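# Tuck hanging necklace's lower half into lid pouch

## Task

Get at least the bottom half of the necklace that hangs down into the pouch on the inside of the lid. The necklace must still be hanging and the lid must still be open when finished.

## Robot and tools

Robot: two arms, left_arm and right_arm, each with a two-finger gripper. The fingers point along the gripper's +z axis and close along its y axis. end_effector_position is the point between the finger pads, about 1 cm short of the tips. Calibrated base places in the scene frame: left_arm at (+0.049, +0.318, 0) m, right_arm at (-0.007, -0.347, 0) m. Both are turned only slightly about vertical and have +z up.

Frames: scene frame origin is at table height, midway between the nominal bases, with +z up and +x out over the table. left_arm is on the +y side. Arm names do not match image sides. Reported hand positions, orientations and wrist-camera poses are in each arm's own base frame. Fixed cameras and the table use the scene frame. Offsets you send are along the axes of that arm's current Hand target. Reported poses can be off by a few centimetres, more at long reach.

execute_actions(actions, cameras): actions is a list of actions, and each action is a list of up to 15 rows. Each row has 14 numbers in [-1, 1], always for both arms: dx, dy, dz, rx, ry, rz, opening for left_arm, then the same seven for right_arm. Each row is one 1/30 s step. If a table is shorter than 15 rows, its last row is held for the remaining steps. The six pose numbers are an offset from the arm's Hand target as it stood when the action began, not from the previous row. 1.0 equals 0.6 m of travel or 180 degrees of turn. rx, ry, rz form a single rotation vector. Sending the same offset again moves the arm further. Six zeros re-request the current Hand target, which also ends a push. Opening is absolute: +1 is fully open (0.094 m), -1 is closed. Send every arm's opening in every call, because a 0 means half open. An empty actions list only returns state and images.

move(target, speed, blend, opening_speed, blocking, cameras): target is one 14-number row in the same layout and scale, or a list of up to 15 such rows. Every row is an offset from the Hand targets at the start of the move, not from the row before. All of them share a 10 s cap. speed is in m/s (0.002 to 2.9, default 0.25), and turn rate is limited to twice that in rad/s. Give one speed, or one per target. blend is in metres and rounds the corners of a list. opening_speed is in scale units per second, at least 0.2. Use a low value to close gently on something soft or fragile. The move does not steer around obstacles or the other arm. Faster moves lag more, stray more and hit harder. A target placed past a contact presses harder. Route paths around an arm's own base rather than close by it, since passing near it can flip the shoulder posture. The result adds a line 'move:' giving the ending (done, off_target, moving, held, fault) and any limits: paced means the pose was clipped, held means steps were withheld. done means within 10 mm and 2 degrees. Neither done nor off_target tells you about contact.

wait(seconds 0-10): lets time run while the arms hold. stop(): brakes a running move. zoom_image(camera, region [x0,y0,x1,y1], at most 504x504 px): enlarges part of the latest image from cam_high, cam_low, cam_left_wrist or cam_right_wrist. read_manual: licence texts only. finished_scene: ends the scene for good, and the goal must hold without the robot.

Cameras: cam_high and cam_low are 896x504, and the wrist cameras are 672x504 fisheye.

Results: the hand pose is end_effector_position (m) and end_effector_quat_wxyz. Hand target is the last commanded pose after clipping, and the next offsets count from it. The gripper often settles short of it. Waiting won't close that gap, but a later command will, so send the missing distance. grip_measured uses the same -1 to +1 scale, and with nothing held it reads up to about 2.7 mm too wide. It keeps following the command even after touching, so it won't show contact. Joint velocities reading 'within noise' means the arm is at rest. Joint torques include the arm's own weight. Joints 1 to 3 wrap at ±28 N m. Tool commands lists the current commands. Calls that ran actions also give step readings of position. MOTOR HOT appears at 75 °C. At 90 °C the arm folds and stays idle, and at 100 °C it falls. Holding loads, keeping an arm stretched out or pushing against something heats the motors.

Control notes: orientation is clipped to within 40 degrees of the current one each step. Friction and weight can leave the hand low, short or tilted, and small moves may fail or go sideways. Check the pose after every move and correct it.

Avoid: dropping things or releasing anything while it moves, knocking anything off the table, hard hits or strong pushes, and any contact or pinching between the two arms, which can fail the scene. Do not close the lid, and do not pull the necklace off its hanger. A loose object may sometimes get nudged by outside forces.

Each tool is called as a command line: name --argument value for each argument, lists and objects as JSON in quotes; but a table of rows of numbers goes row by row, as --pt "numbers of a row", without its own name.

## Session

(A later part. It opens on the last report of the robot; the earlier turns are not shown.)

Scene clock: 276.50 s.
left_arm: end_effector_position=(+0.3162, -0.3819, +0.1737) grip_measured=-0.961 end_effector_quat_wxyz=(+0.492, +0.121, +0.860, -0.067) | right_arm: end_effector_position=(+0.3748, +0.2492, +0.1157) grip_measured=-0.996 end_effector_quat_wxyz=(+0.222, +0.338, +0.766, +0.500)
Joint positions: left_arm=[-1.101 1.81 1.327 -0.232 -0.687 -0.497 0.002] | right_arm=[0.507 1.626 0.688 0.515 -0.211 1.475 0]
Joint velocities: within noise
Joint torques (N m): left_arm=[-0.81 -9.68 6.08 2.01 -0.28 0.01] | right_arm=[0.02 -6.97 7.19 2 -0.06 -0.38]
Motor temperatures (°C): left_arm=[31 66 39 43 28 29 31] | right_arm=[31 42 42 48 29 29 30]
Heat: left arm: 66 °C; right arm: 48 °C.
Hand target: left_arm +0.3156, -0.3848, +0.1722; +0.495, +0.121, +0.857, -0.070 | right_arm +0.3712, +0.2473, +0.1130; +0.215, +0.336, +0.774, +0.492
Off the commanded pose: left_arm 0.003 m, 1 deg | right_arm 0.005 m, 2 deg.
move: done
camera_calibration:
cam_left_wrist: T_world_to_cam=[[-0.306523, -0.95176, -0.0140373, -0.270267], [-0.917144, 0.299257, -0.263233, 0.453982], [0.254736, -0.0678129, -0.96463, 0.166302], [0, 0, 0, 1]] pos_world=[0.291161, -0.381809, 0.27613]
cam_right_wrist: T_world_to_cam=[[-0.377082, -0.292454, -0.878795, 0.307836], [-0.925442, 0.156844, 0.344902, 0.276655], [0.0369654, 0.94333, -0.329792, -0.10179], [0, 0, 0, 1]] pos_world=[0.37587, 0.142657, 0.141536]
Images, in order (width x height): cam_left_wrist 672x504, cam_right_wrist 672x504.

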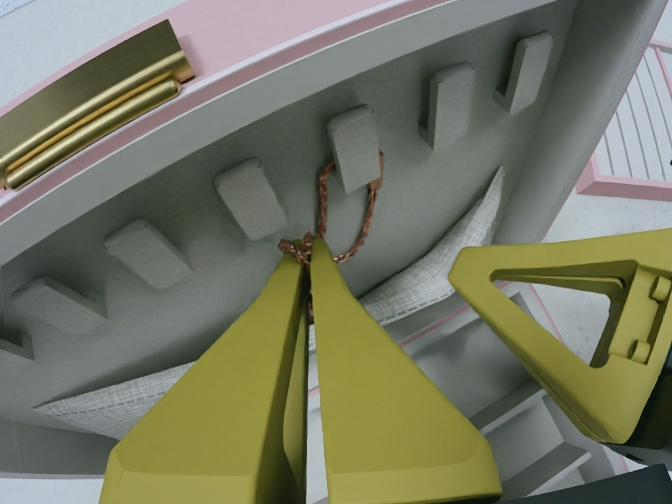

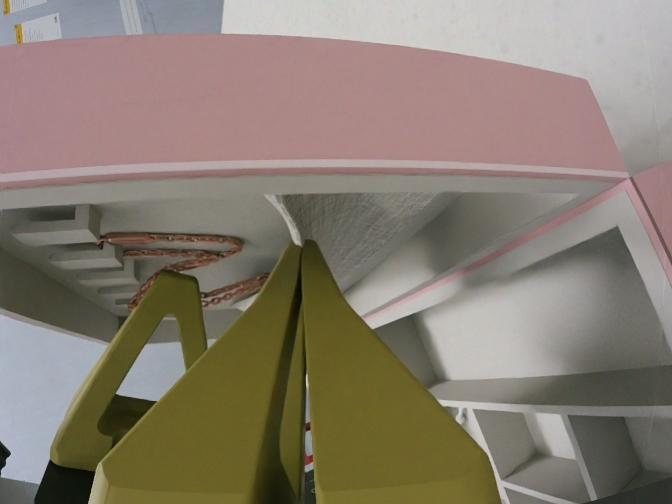

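move --target '[0.02315, -0.0087, 0.01324, 0, 0, 0, -0.99, 0, 0, 0, 0, 0, 0, -1.0]' --speed 0.03 --cameras '["cam_left_wrist", "cam_right_wrist"]'

Scene clock: 277.97 s.
left_arm: end_effector_position=(+0.3154, -0.3868, +0.1585) grip_measured=-0.961 end_effector_quat_wxyz=(+0.491, +0.124, +0.859, -0.067) | right_arm: end_effector_position=(+0.3748, +0.2492, +0.1157) grip_measured=-0.996 end_effector_quat_wxyz=(+0.222, +0.338, +0.766, +0.500)
Joint positions: left_arm=[-1.107 1.839 1.302 -0.181 -0.687 -0.497 0.002] | right_arm=[0.507 1.626 0.688 0.515 -0.211 1.475 0]
Joint velocities: within noise
Joint torques (N m): left_arm=[-1.01 -9.47 5.78 1.99 -0.34 -0.05] | right_arm=[-0.01 -6.97 7.19 1.99 -0.06 -0.39]
Motor temperatures (°C): left_arm=[31 65 39 44 28 29 31] | right_arm=[31 42 42 48 29 29 30]
Heat: left arm: 65 °C; right arm: 48 °C.
Hand target: left_arm +0.3141, -0.3899, +0.1562; +0.495, +0.121, +0.857, -0.070 | right_arm +0.3712, +0.2473, +0.1130; +0.215, +0.336, +0.774, +0.492
Off the commanded pose: left_arm 0.004 m, 1 deg | right_arm 0.005 m, 2 deg.
move: done
camera_calibration:
cam_left_wrist: T_world_to_cam=[[-0.312004, -0.94995, -0.0157874, -0.272698], [-0.915602, 0.305076, -0.261918, 0.452285], [0.253625, -0.0672645, -0.964961, 0.152101], [0, 0, 0, 1]] pos_world=[0.290454, -0.386799, 0.260928]
cam_right_wrist: T_world_to_cam=[[-0.377082, -0.292454, -0.878795, 0.307836], [-0.925442, 0.156844, 0.344902, 0.276655], [0.0369654, 0.94333, -0.329792, -0.10179], [0, 0, 0, 1]] pos_world=[0.37587, 0.142657, 0.141536]
Images, in order (width x height): cam_left_wrist 672x504, cam_right_wrist 672x504.

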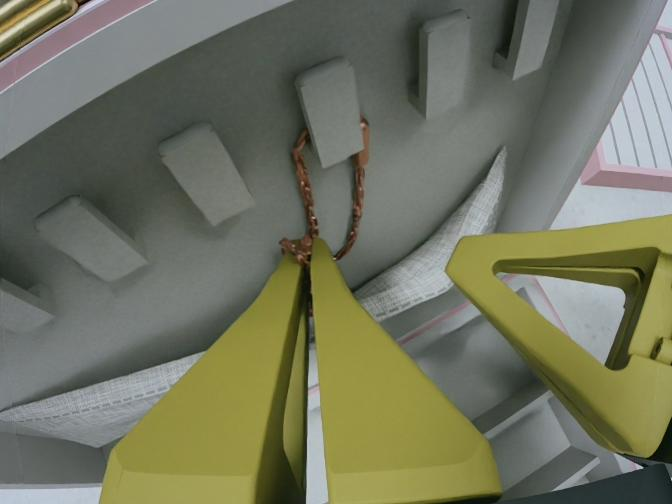

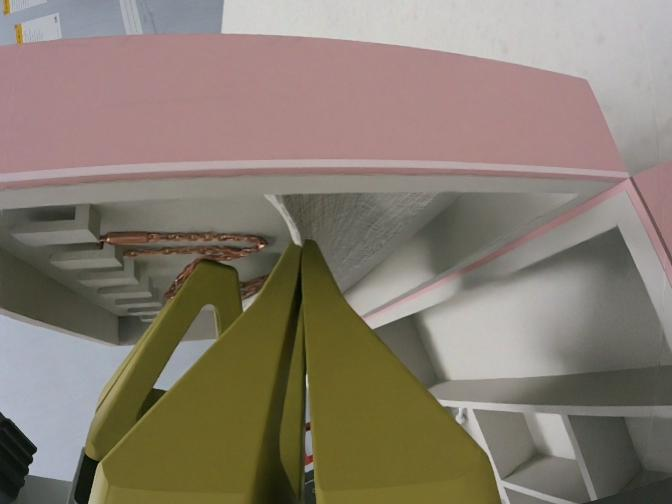

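zoom_image --camera "cam_left_wrist" --region '[230, 180, 430, 380]'

zoom_image --camera "cam_right_wrist" --region '[100, 180, 340, 360]'

Scaled by 2.520 from the camera's 672x504 image, which has a finer 960x720 frame.

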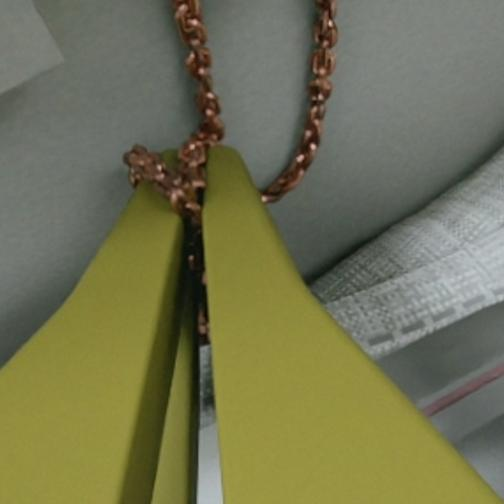

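Scaled by 2.100 from the camera's 672x504 image, which has a finer 960x720 frame.

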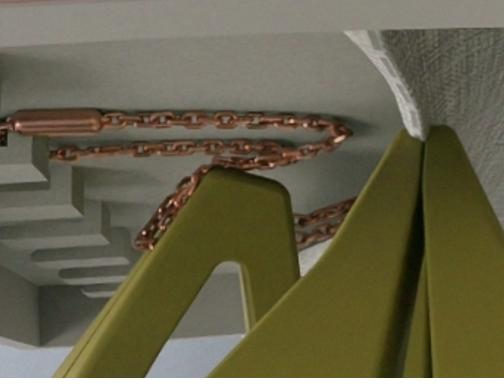

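move --target '[0.01992, -0.001, 0.00883, 0, 0, 0, -0.99, 0, 0, 0, 0, 0, 0, -1.0]' --speed 0.03 --cameras '["cam_left_wrist", "cam_right_wrist"]'

Scene clock: 279.93 s.
left_arm: end_effector_position=(+0.3139, -0.3875, +0.1457) grip_measured=-0.961 end_effector_quat_wxyz=(+0.492, +0.126, +0.859, -0.067) | right_arm: end_effector_position=(+0.3748, +0.2492, +0.1157) grip_measured=-0.996 end_effector_quat_wxyz=(+0.222, +0.338, +0.766, +0.500)
Joint positions: left_arm=[-1.111 1.854 1.268 -0.133 -0.69 -0.497 0.002] | right_arm=[0.507 1.626 0.688 0.515 -0.211 1.475 0]
Joint velocities: within noise
Joint torques (N m): left_arm=[-0.69 -9.73 5.71 1.97 -0.34 -0.07] | right_arm=[-0.02 -6.98 7.17 1.99 -0.06 -0.38]
Motor temperatures (°C): left_arm=[31 65 38 44 28 29 31] | right_arm=[31 42 42 48 29 29 30]
Heat: left arm: 65 °C; right arm: 48 °C.
Hand target: left_arm +0.3127, -0.3901, +0.1432; +0.495, +0.121, +0.857, -0.070 | right_arm +0.3712, +0.2473, +0.1130; +0.215, +0.336, +0.774, +0.492
Off the commanded pose: left_arm 0.004 m, 1 deg | right_arm 0.005 m, 2 deg.
move: done
camera_calibration:
cam_left_wrist: T_world_to_cam=[[-0.313807, -0.949315, -0.0180424, -0.272858], [-0.914694, 0.307351, -0.262431, 0.448365], [0.254675, -0.0658494, -0.964782, 0.140326], [0, 0, 0, 1]] pos_world=[0.288755, -0.387594, 0.248126]
cam_right_wrist: T_world_to_cam=[[-0.377082, -0.292454, -0.878795, 0.307836], [-0.925442, 0.156844, 0.344902, 0.276655], [0.0369654, 0.94333, -0.329792, -0.10179], [0, 0, 0, 1]] pos_world=[0.37587, 0.142657, 0.141536]
Images, in order (width x height): cam_left_wrist 672x504, cam_right_wrist 672x504.

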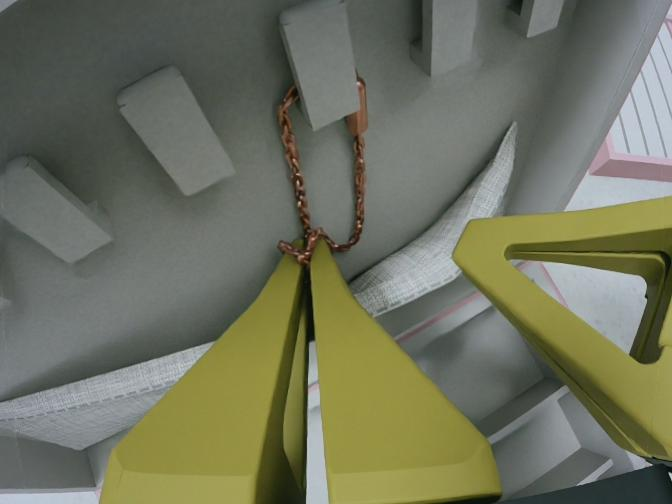

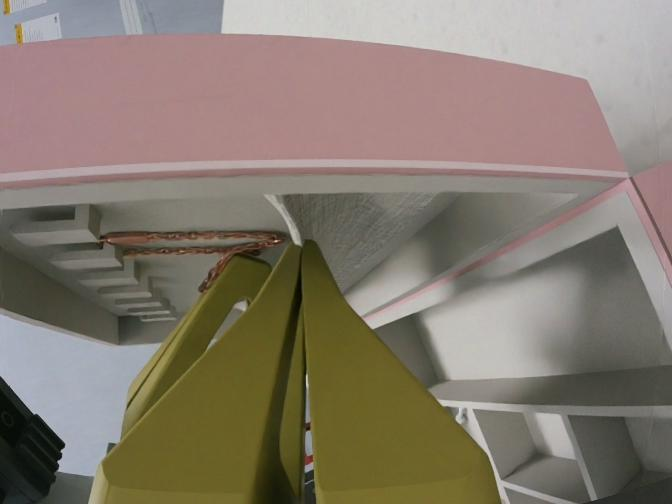

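zoom_image --camera "cam_left_wrist" --region '[230, 180, 430, 380]'

zoom_image --camera "cam_right_wrist" --region '[170, 180, 340, 320]'

Scaled by 2.520 from the camera's 672x504 image, which has a finer 960x720 frame.

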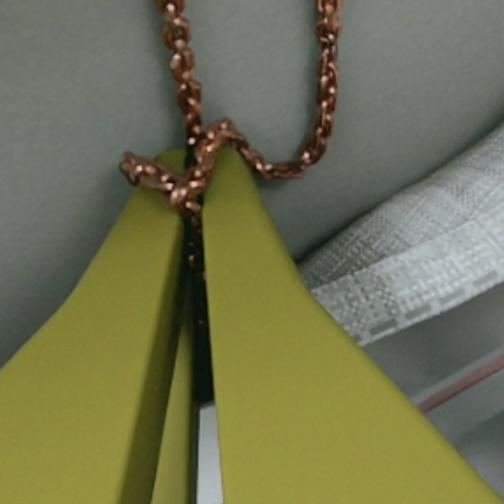

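Scaled by 2.965 from the camera's 672x504 image, which has a finer 960x720 frame.

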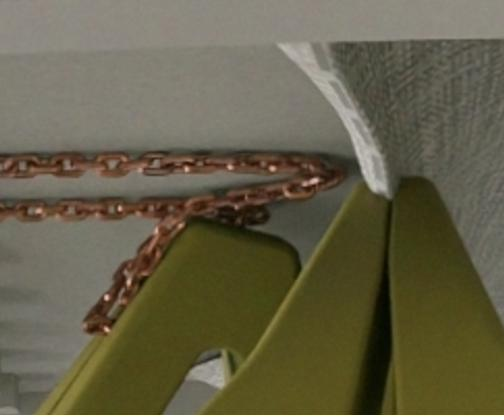

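move --target '[0, 0, 0, 0, 0, 0, -0.8, 0, 0, 0, 0, 0, 0, -1.0]' --opening_speed 0.2 --cameras '["cam_left_wrist", "cam_right_wrist"]'

Scene clock: 283.53 s.
left_arm: end_effector_position=(+0.3135, -0.3883, +0.1462) grip_measured=-0.802 end_effector_quat_wxyz=(+0.493, +0.126, +0.859, -0.068) | right_arm: end_effector_position=(+0.3748, +0.2492, +0.1157) grip_measured=-0.996 end_effector_quat_wxyz=(+0.222, +0.338, +0.766, +0.500)
Joint positions: left_arm=[-1.113 1.854 1.268 -0.13 -0.69 -0.497 0.009] | right_arm=[0.507 1.626 0.688 0.515 -0.211 1.475 0]
Joint velocities: within noise
Joint torques (N m): left_arm=[-0.72 -9.62 5.81 1.91 -0.32 -0.15] | right_arm=[-0.01 -6.99 7.17 1.99 -0.05 -0.39]
Motor temperatures (°C): left_arm=[31 64 38 44 28 29 31] | right_arm=[31 42 42 48 29 29 30]
Heat: left arm: 64 °C; right arm: 48 °C.
Hand target: left_arm +0.3127, -0.3901, +0.1432; +0.495, +0.121, +0.857, -0.070 | right_arm +0.3712, +0.2473, +0.1130; +0.215, +0.336, +0.774, +0.492
Off the commanded pose: left_arm 0.004 m, 1 deg | right_arm 0.005 m, 2 deg.
move: done
camera_calibration:
cam_left_wrist: T_world_to_cam=[[-0.314982, -0.948962, -0.0160326, -0.27351], [-0.913868, 0.307806, -0.264764, 0.448689], [0.256186, -0.0687441, -0.96418, 0.139097], [0, 0, 0, 1]] pos_world=[0.288257, -0.388098, 0.248526]
cam_right_wrist: T_world_to_cam=[[-0.377082, -0.292454, -0.878795, 0.307836], [-0.925442, 0.156844, 0.344902, 0.276655], [0.0369654, 0.94333, -0.329792, -0.10179], [0, 0, 0, 1]] pos_world=[0.37587, 0.142657, 0.141536]
Images, in order (width x height): cam_left_wrist 672x504, cam_right_wrist 672x504.

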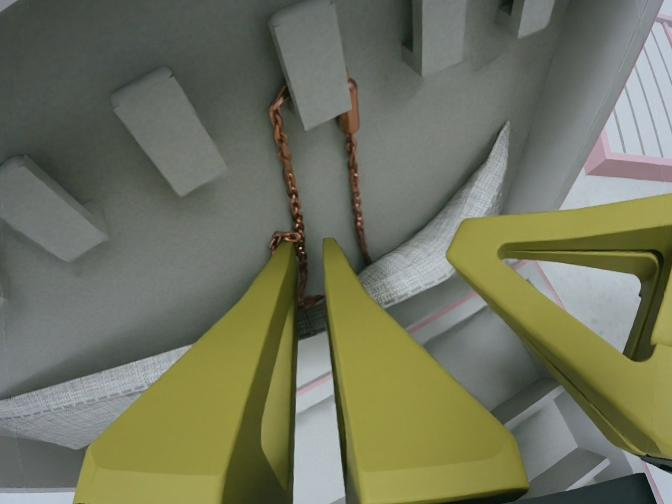

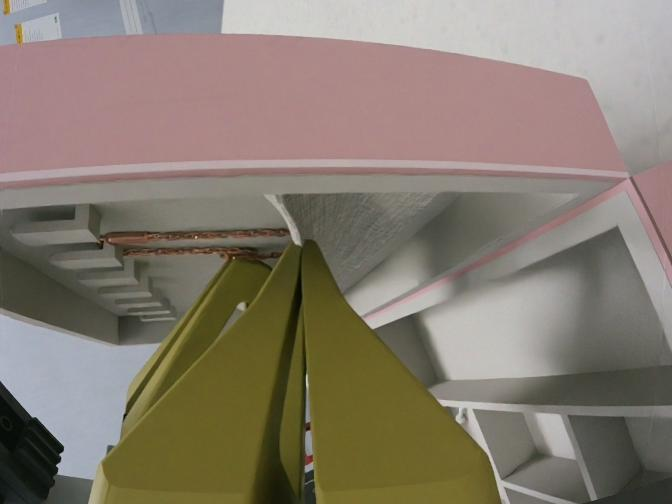

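zoom_image --camera "cam_left_wrist" --region '[240, 200, 420, 360]'

zoom_image --camera "cam_right_wrist" --region '[170, 180, 340, 320]'

Scaled by 2.800 from the camera's 672x504 image, which has a finer 960x720 frame.

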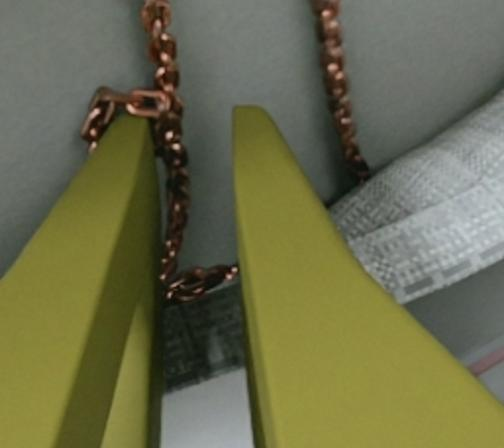

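Scaled by 2.965 from the camera's 672x504 image, which has a finer 960x720 frame.

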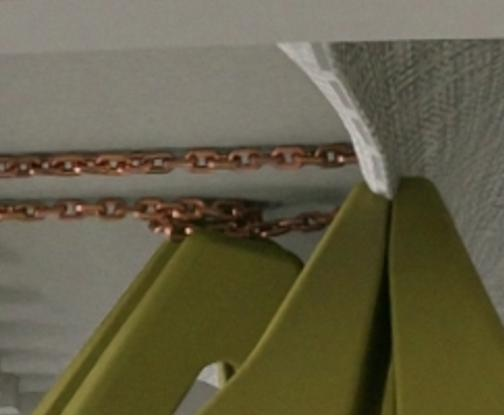

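move --target '[0.00288, -0.0001, -0.01832, 0, 0, 0, -0.8, 0, 0, 0, 0, 0, 0, -1.0]' --speed 0.03 --cameras '["cam_left_wrist", "cam_right_wrist"]'

Scene clock: 285.03 s.
left_arm: end_effector_position=(+0.3063, -0.3884, +0.1409) grip_measured=-0.802 end_effector_quat_wxyz=(+0.492, +0.126, +0.859, -0.065) | right_arm: end_effector_position=(+0.3747, +0.2492, +0.1156) grip_measured=-0.996 end_effector_quat_wxyz=(+0.222, +0.338, +0.766, +0.500)
Joint positions: left_arm=[-1.131 1.854 1.251 -0.129 -0.707 -0.513 0.009] | right_arm=[0.507 1.626 0.688 0.514 -0.211 1.475 0]
Joint velocities: within noise
Joint torques (N m): left_arm=[-1.05 -12.49 5.63 1.69 -0.35 -0.12] | right_arm=[-0.02 -6.99 7.19 2 -0.05 -0.39]
Motor temperatures (°C): left_arm=[31 64 38 44 28 29 31] | right_arm=[31 42 42 48 29 29 30]
Heat: left arm: 64 °C; right arm: 48 °C.
Hand target: left_arm +0.3027, -0.3872, +0.1472; +0.495, +0.121, +0.857, -0.070 | right_arm +0.3712, +0.2473, +0.1130; +0.215, +0.336, +0.774, +0.492
Off the commanded pose: left_arm 0.007 m, 1 deg | right_arm 0.005 m, 2 deg.
move: done
camera_calibration:
cam_left_wrist: T_world_to_cam=[[-0.312994, -0.949494, -0.0222753, -0.275825], [-0.914783, 0.307692, -0.26172, 0.440536], [0.255355, -0.0615396, -0.964887, 0.139051], [0, 0, 0, 1]] pos_world=[0.281157, -0.388886, 0.243321]
cam_right_wrist: T_world_to_cam=[[-0.377592, -0.292787, -0.878464, 0.307855], [-0.925258, 0.156551, 0.345528, 0.276611], [0.036358, 0.943275, -0.330016, -0.101588], [0, 0, 0, 1]] pos_world=[0.375874, 0.142658, 0.141338]
Images, in order (width x height): cam_left_wrist 672x504, cam_right_wrist 672x504.

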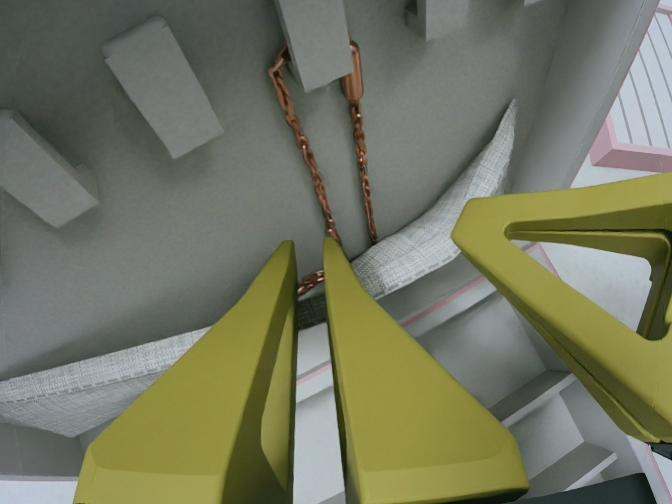

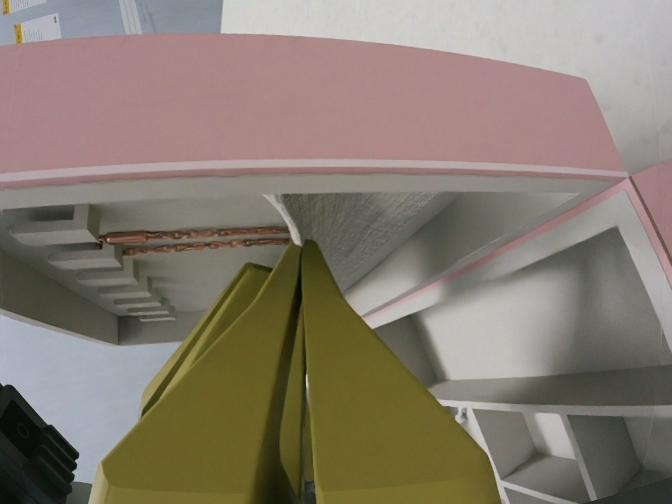

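zoom_image --camera "cam_left_wrist" --region '[240, 180, 440, 340]'

zoom_image --camera "cam_right_wrist" --region '[90, 180, 340, 340]'

Scaled by 2.520 from the camera's 672x504 image, which has a finer 960x720 frame.

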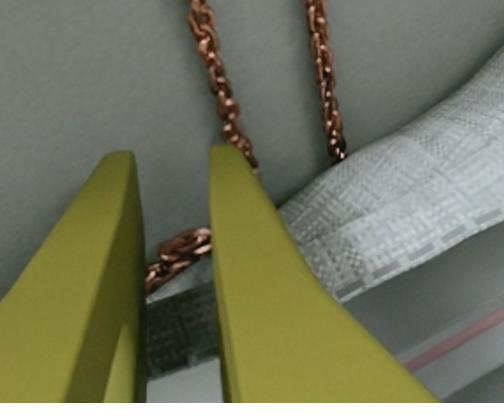

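Scaled by 2.016 from the camera's 672x504 image, which has a finer 960x720 frame.

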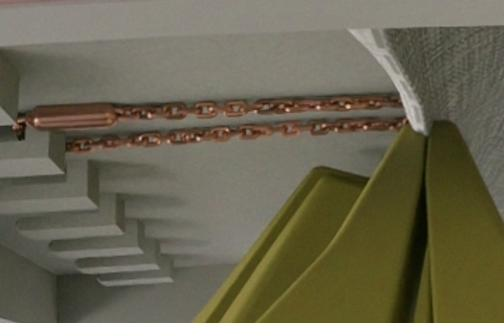

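move --target '[-0.03037, -0.0005, -0.0474, 0, 0, 0, -0.8, 0, 0, 0, 0, 0, 0, -1.0]' --speed 0.06 --cameras '["cam_left_wrist", "cam_right_wrist"]'

Scene clock: 286.80 s.
left_arm: end_effector_position=(+0.2878, -0.3785, +0.1486) grip_measured=-0.802 end_effector_quat_wxyz=(+0.479, +0.139, +0.866, -0.046) | right_arm: end_effector_position=(+0.3746, +0.2491, +0.1154) grip_measured=-0.996 end_effector_quat_wxyz=(+0.222, +0.338, +0.766, +0.500)
Joint positions: left_arm=[-1.164 1.803 1.257 -0.258 -0.729 -0.542 0.009] | right_arm=[0.507 1.626 0.688 0.513 -0.211 1.475 0]
Joint velocities: within noise
Joint torques (N m): left_arm=[-0.84 -13.53 8.7 1.57 -0.42 -0.16] | right_arm=[-0.01 -6.97 7.19 2 -0.05 -0.39]
Motor temperatures (°C): left_arm=[31 65 38 43 28 29 31] | right_arm=[31 42 42 48 29 29 30]
Heat: left arm: 65 °C; right arm: 48 °C.
Hand target: left_arm +0.2877, -0.3831, +0.1772; +0.495, +0.121, +0.857, -0.070 | right_arm +0.3712, +0.2473, +0.1130; +0.215, +0.336, +0.774, +0.492
Off the commanded pose: left_arm 0.029 m, 4 deg | right_arm 0.005 m, 1 deg.
move: off_target (left_arm)
camera_calibration:
cam_left_wrist: T_world_to_cam=[[-0.316189, -0.946709, -0.0613766, -0.264426], [-0.919553, 0.321747, -0.225613, 0.423897], [0.233338, -0.0148975, -0.972282, 0.176898], [0, 0, 0, 1]] pos_world=[0.26491, -0.384087, 0.251402]
cam_right_wrist: T_world_to_cam=[[-0.378186, -0.293132, -0.878094, 0.307953], [-0.925023, 0.1567, 0.346088, 0.276365], [0.0361474, 0.943143, -0.330416, -0.101463], [0, 0, 0, 1]] pos_world=[0.375775, 0.142658, 0.14124]
Images, in order (width x height): cam_left_wrist 672x504, cam_right_wrist 672x504.

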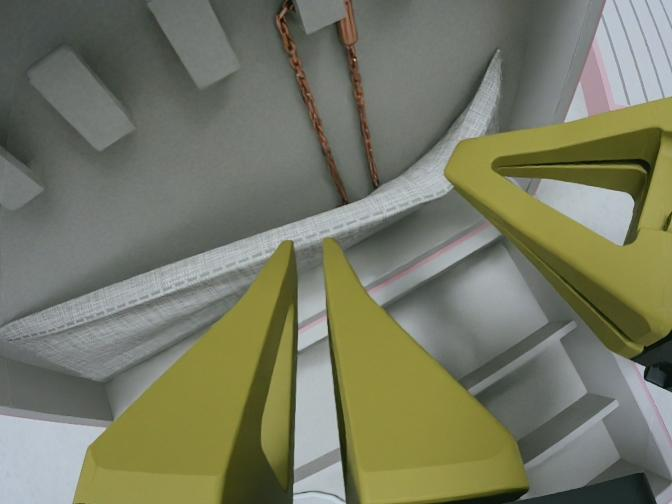

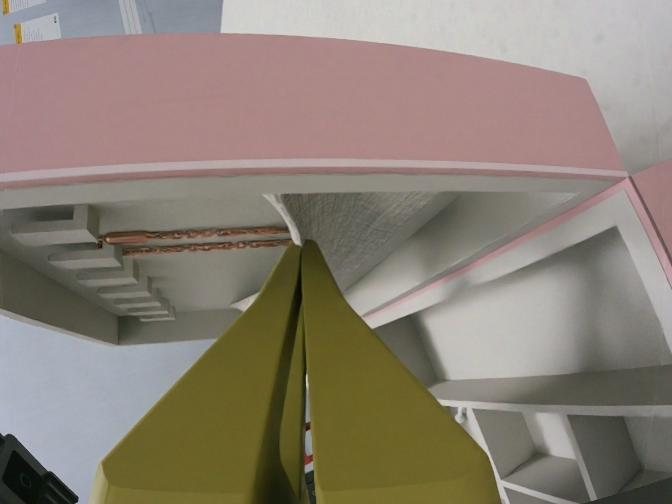

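zoom_image --camera "cam_left_wrist" --region '[240, 0, 520, 260]'

zoom_image --camera "cam_right_wrist" --region '[90, 180, 340, 340]'

Scaled by 1.800 from the camera's 672x504 image, which has a finer 960x720 frame.

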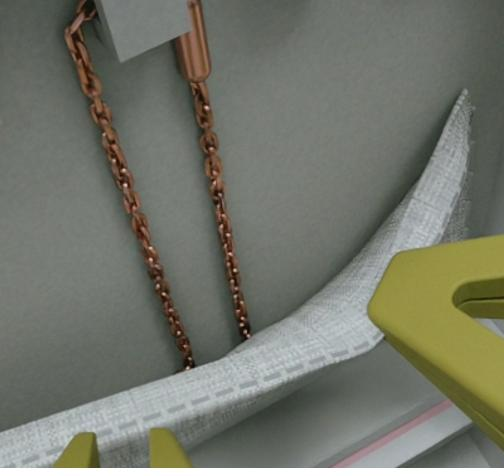

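Scaled by 2.016 from the camera's 672x504 image, which has a finer 960x720 frame.

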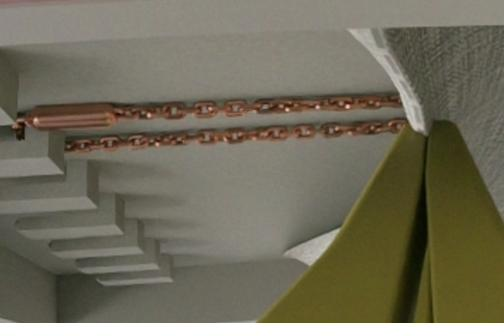

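move --target '[-0.00368, -0.00577, -0.06028, 0, 0, 0, -0.8, -0.00917, 0.00299, 0.01432, 0, 0, 0, -1.0]' --speed 0.03 --cameras '["cam_left_wrist", "cam_right_wrist"]'

Scene clock: 289.80 s.
left_arm: end_effector_position=(+0.2582, -0.3747, +0.1698) grip_measured=-0.802 end_effector_quat_wxyz=(+0.480, +0.139, +0.865, -0.045) | right_arm: end_effector_position=(+0.3788, +0.2497, +0.1192) grip_measured=-0.996 end_effector_quat_wxyz=(+0.221, +0.335, +0.765, +0.504)
Joint positions: left_arm=[-1.236 1.737 1.271 -0.385 -0.78 -0.611 0.009] | right_arm=[0.498 1.632 0.705 0.51 -0.226 1.471 0]
Joint velocities: within noise
Joint torques (N m): left_arm=[-0.75 -12.88 8.77 1.53 -0.39 -0.11] | right_arm=[-0.18 -4.56 8.76 2.1 -0.01 -0.4]
Motor temperatures (°C): left_arm=[31 65 38 43 28 29 30] | right_arm=[31 42 43 48 29 29 30]
Heat: left arm: 65 °C; right arm: 48 °C.
Hand target: left_arm +0.2576, -0.3782, +0.1972; +0.495, +0.121, +0.857, -0.070 | right_arm +0.3811, +0.2490, +0.1109; +0.215, +0.336, +0.774, +0.492
Off the commanded pose: left_arm 0.028 m, 4 deg | right_arm 0.009 m, 2 deg.
move: off_target (left_arm)
camera_calibration:
cam_left_wrist: T_world_to_cam=[[-0.31631, -0.946549, -0.0631961, -0.268399], [-0.91861, 0.322244, -0.228724, 0.40076], [0.236863, -0.014295, -0.971438, 0.203612], [0, 0, 0, 1]] pos_world=[0.235017, -0.380285, 0.272498]
cam_right_wrist: T_world_to_cam=[[-0.371544, -0.289764, -0.882038, 0.31019], [-0.927848, 0.149109, 0.341856, 0.282344], [0.0324621, 0.945412, -0.324257, -0.100761], [0, 0, 0, 1]] pos_world=[0.380492, 0.143043, 0.144406]
Images, in order (width x height): cam_left_wrist 672x504, cam_right_wrist 672x504.

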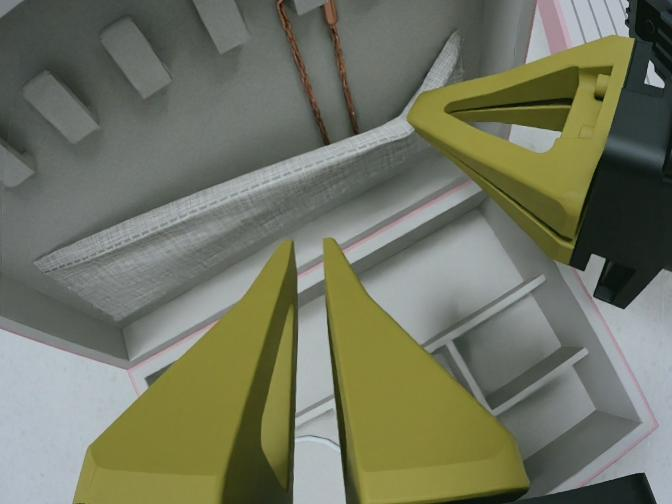

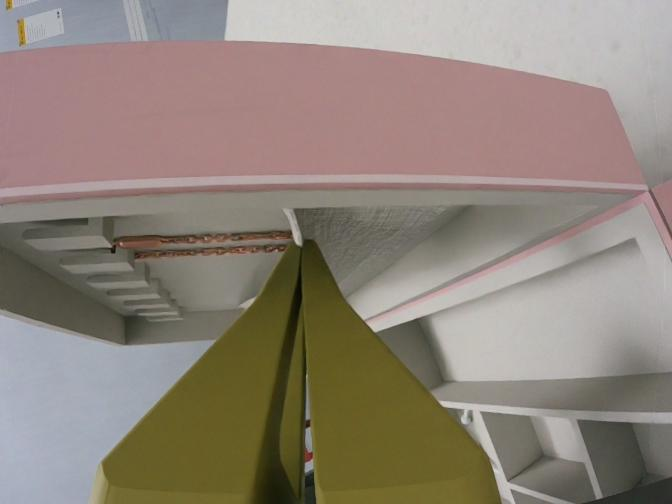

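move --target '[0, 0, 0, 0, 0, 0, -0.8, -0.00559, -0.00096, 0.00978, 0, 0, 0, -1.0]' --speed 0.03 --cameras '["cam_left_wrist", "cam_right_wrist"]'

Scene clock: 290.73 s.
left_arm: end_effector_position=(+0.2582, -0.3746, +0.1697) grip_measured=-0.802 end_effector_quat_wxyz=(+0.480, +0.139, +0.865, -0.045) | right_arm: end_effector_position=(+0.3841, +0.2504, +0.1151) grip_measured=-0.996 end_effector_quat_wxyz=(+0.219, +0.336, +0.767, +0.501)
Joint positions: left_arm=[-1.236 1.737 1.271 -0.386 -0.78 -0.611 0.009] | right_arm=[0.491 1.66 0.724 0.51 -0.232 1.468 0]
Joint velocities: within noise
Joint torques (N m): left_arm=[-0.76 -12.9 9.11 1.51 -0.41 -0.1] | right_arm=[-0.17 -4.62 8.66 2.19 0.01 -0.38]
Motor temperatures (°C): left_arm=[31 65 39 43 28 29 30] | right_arm=[31 42 43 48 29 29 30]
Heat: left arm: 65 °C; right arm: 48 °C.
Hand target: left_arm +0.2576, -0.3782, +0.1972; +0.495, +0.121, +0.857, -0.070 | right_arm +0.3872, +0.2499, +0.1079; +0.215, +0.336, +0.774, +0.492
Off the commanded pose: left_arm 0.028 m, 4 deg | right_arm 0.008 m, 1 deg.
move: off_target (left_arm)
camera_calibration:
cam_left_wrist: T_world_to_cam=[[-0.315893, -0.946656, -0.0636685, -0.26832], [-0.91876, 0.321955, -0.228528, 0.400577], [0.236836, -0.0136944, -0.971453, 0.203755], [0, 0, 0, 1]] pos_world=[0.235017, -0.380185, 0.272398]
cam_right_wrist: T_world_to_cam=[[-0.377592, -0.293418, -0.878254, 0.311558], [-0.9255, 0.149868, 0.347835, 0.286743], [0.0295607, 0.944164, -0.328147, -0.101049], [0, 0, 0, 1]] pos_world=[0.386009, 0.14385, 0.140729]
Images, in order (width x height): cam_left_wrist 672x504, cam_right_wrist 672x504.

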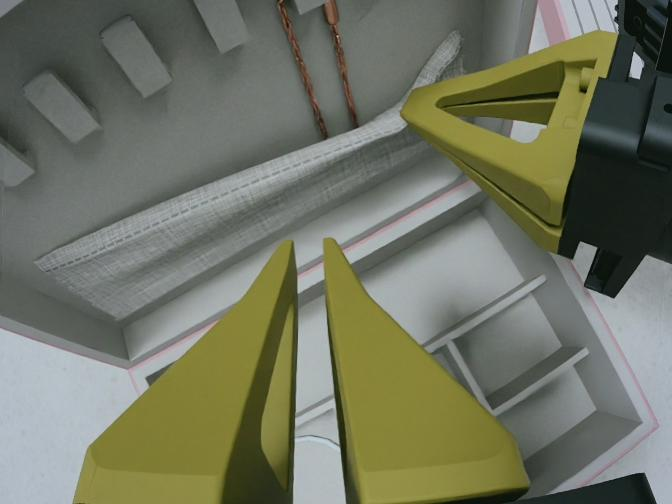

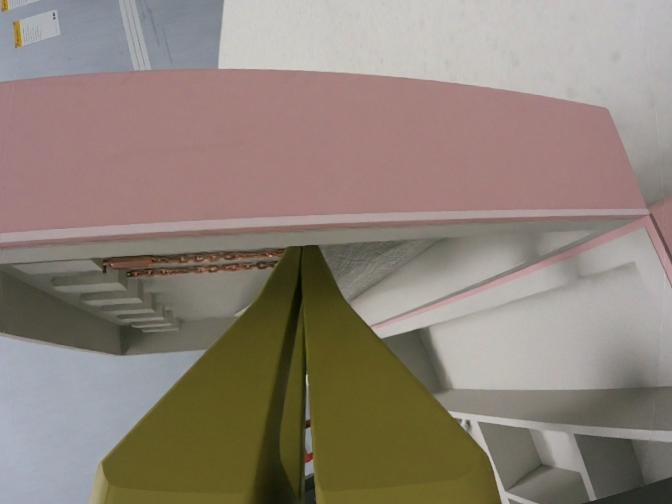

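move --target '[0, 0, 0, 0, 0, 0, -0.8, 0, 0, 0, 0, 0, 0, -0.8]' --opening_speed 0.2 --cameras '["cam_left_wrist", "cam_right_wrist"]'

Scene clock: 292.03 s.
left_arm: end_effector_position=(+0.2582, -0.3745, +0.1697) grip_measured=-0.802 end_effector_quat_wxyz=(+0.480, +0.139, +0.865, -0.045) | right_arm: end_effector_position=(+0.3841, +0.2506, +0.1153) grip_measured=-0.802 end_effector_quat_wxyz=(+0.219, +0.336, +0.767, +0.501)
Joint positions: left_arm=[-1.236 1.737 1.271 -0.386 -0.781 -0.612 0.009] | right_arm=[0.491 1.66 0.724 0.51 -0.233 1.468 0.009]
Joint velocities: within noise
Joint torques (N m): left_arm=[-0.8 -12.96 8.98 1.49 -0.41 -0.09] | right_arm=[-0.14 -4.63 8.64 2.19 0 -0.39]
Motor temperatures (°C): left_arm=[31 65 39 43 28 29 30] | right_arm=[31 41 43 48 29 29 30]
Heat: left arm: 65 °C; right arm: 48 °C.
Hand target: left_arm +0.2576, -0.3781, +0.1972; +0.495, +0.121, +0.857, -0.070 | right_arm +0.3872, +0.2500, +0.1080; +0.215, +0.336, +0.774, +0.492
Off the commanded pose: left_arm 0.028 m, 4 deg | right_arm 0.008 m, 1 deg.
move: off_target (left_arm)
camera_calibration:
cam_left_wrist: T_world_to_cam=[[-0.315409, -0.946804, -0.0638679, -0.268436], [-0.918904, 0.321532, -0.228546, 0.400455], [0.236924, -0.013397, -0.971436, 0.203842], [0, 0, 0, 1]] pos_world=[0.235018, -0.380185, 0.272398]
cam_right_wrist: T_world_to_cam=[[-0.376918, -0.293509, -0.878513, 0.311531], [-0.925806, 0.148639, 0.347548, 0.287111], [0.0285732, 0.94433, -0.327757, -0.100905], [0, 0, 0, 1]] pos_world=[0.386114, 0.144049, 0.140827]
Images, in order (width x height): cam_left_wrist 672x504, cam_right_wrist 672x504.

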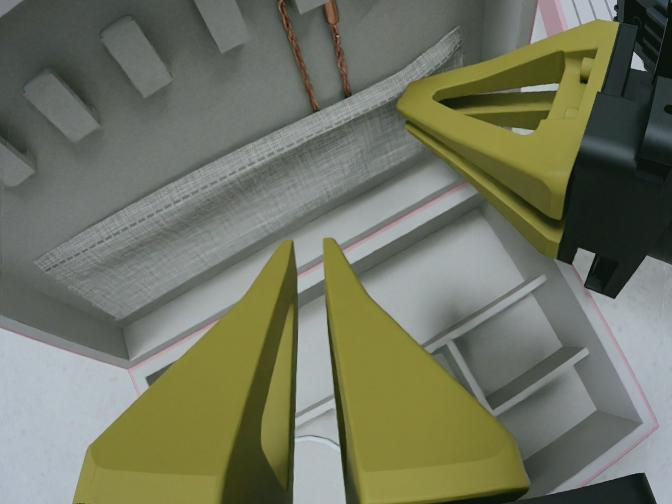

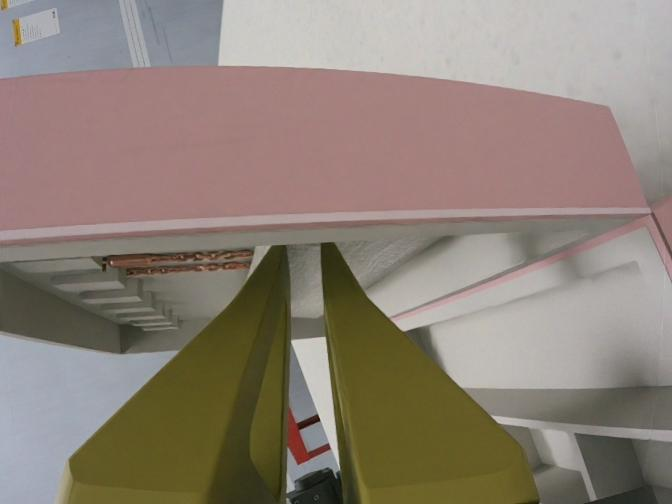

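zoom_image --camera "cam_left_wrist" --region '[270, 0, 530, 230]'

zoom_image --camera "cam_right_wrist" --region '[90, 210, 420, 360]'

Scaled by 1.938 from the camera's 672x504 image, which has a finer 960x720 frame.

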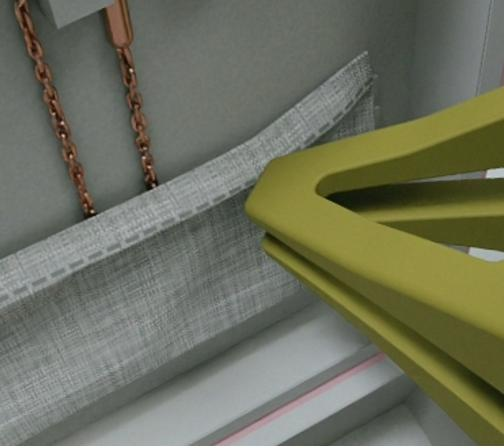

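Scaled by 1.527 from the camera's 672x504 image, which has a finer 960x720 frame.

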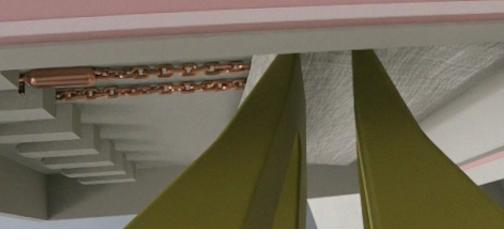

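move --target '[-0.02475, 0.06857, -0.15712, 0, 0, 0, -0.8, 0, 0, -0.16667, 0, 0, 0, -0.8]' --speed 0.1

Scene clock: 294.37 s.
left_arm: end_effector_position=(+0.1990, -0.3176, +0.2391) grip_measured=-0.802 end_effector_quat_wxyz=(+0.486, +0.135, +0.862, -0.050) | right_arm: end_effector_position=(+0.3256, +0.1902, +0.1533) grip_measured=-0.802 end_effector_quat_wxyz=(+0.218, +0.340, +0.769, +0.495)
Joint positions: left_arm=[-1.369 1.459 1.271 -0.755 -0.869 -0.759 0.009] | right_arm=[0.383 1.225 0.555 0.218 -0.323 1.419 0.009]
Joint velocities: within noise
Joint torques (N m): left_arm=[-0.85 -8.92 8.73 1.35 -0.48 -0.1] | right_arm=[0.01 -4.56 6.9 2.18 -0.06 -0.36]
Motor temperatures (°C): left_arm=[31 65 39 43 28 29 30] | right_arm=[31 41 43 48 29 29 30]
Heat: left arm: 65 °C; right arm: 48 °C.
Hand target: left_arm +0.1977, -0.3180, +0.2571; +0.495, +0.121, +0.857, -0.070 | right_arm +0.3209, +0.1883, +0.1503; +0.215, +0.336, +0.774, +0.492
Off the commanded pose: left_arm 0.018 m, 3 deg | right_arm 0.006 m, 1 deg.
move: off_target (left_arm)
camera_calibration:
cam_left_wrist: T_world_to_cam=[[-0.314546, -0.947754, -0.0531247, -0.231796], [-0.916504, 0.317793, -0.242957, 0.345381], [0.247146, -0.0277321, -0.968581, 0.278759], [0, 0, 0, 1]] pos_world=[0.174739, -0.321715, 0.341599]
cam_right_wrist: T_world_to_cam=[[-0.387689, -0.298962, -0.871963, 0.308772], [-0.921252, 0.157977, 0.35544, 0.224252], [0.0314869, 0.941098, -0.336665, -0.0286753], [0, 0, 0, 1]] pos_world=[0.327203, 0.0838707, 0.179876]

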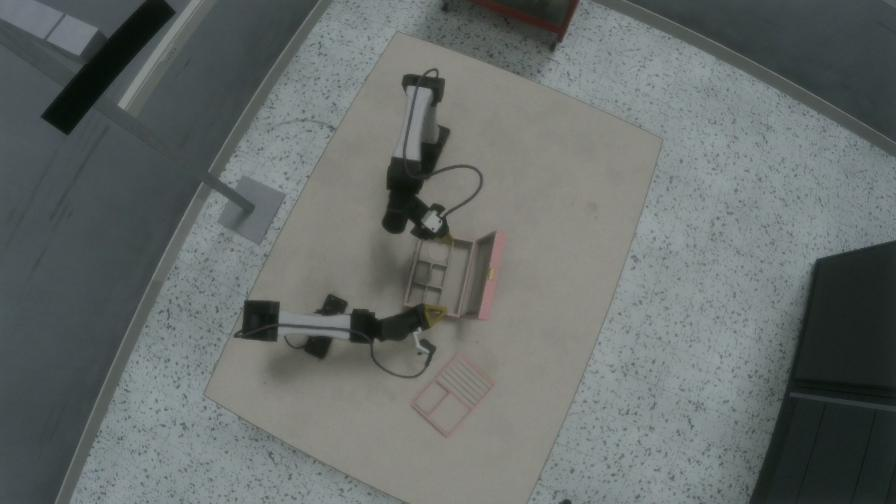

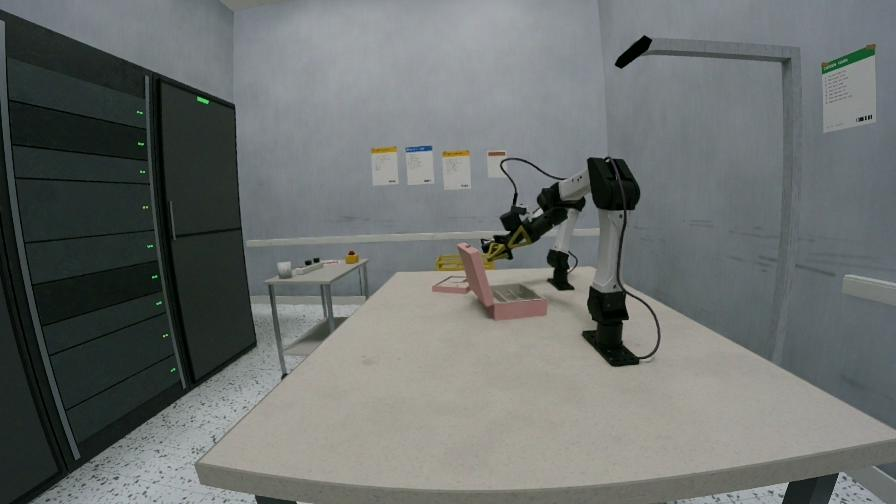

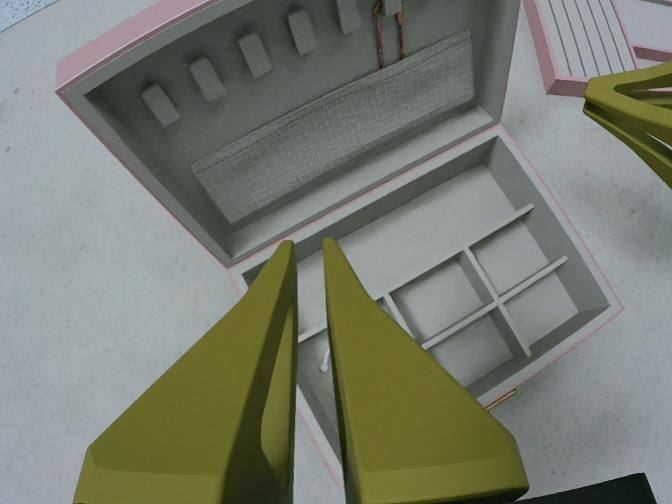

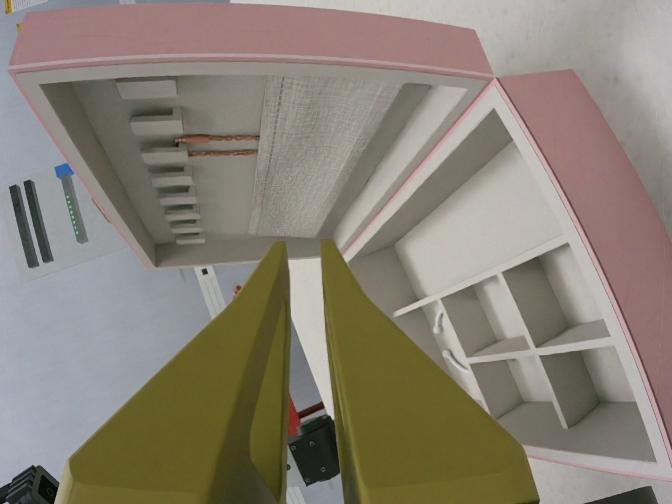

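zoom_image --camera "cam_right_wrist" --region '[110, 70, 410, 280]'

zoom_image --camera "cam_left_wrist" --region '[180, 0, 520, 250]'

Scaled by 1.680 from the camera's 672x504 image, which has a finer 960x720 frame.

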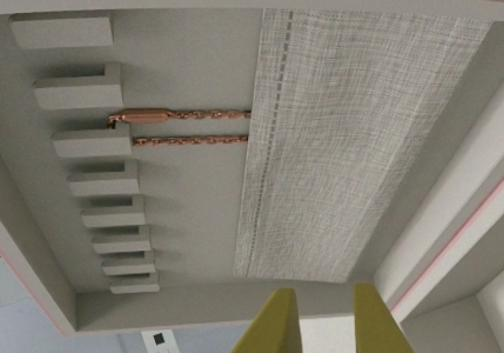

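Scaled by 1.482 from the camera's 672x504 image, which has a finer 960x720 frame.

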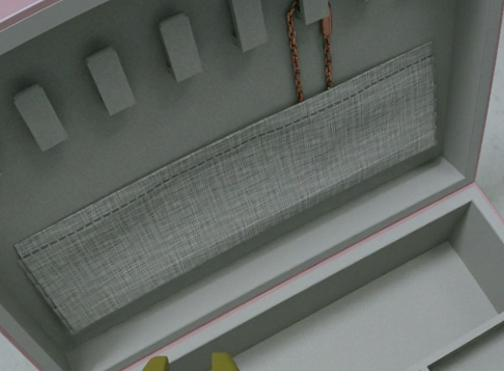

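finished_scene

The scene is finished: the task was done.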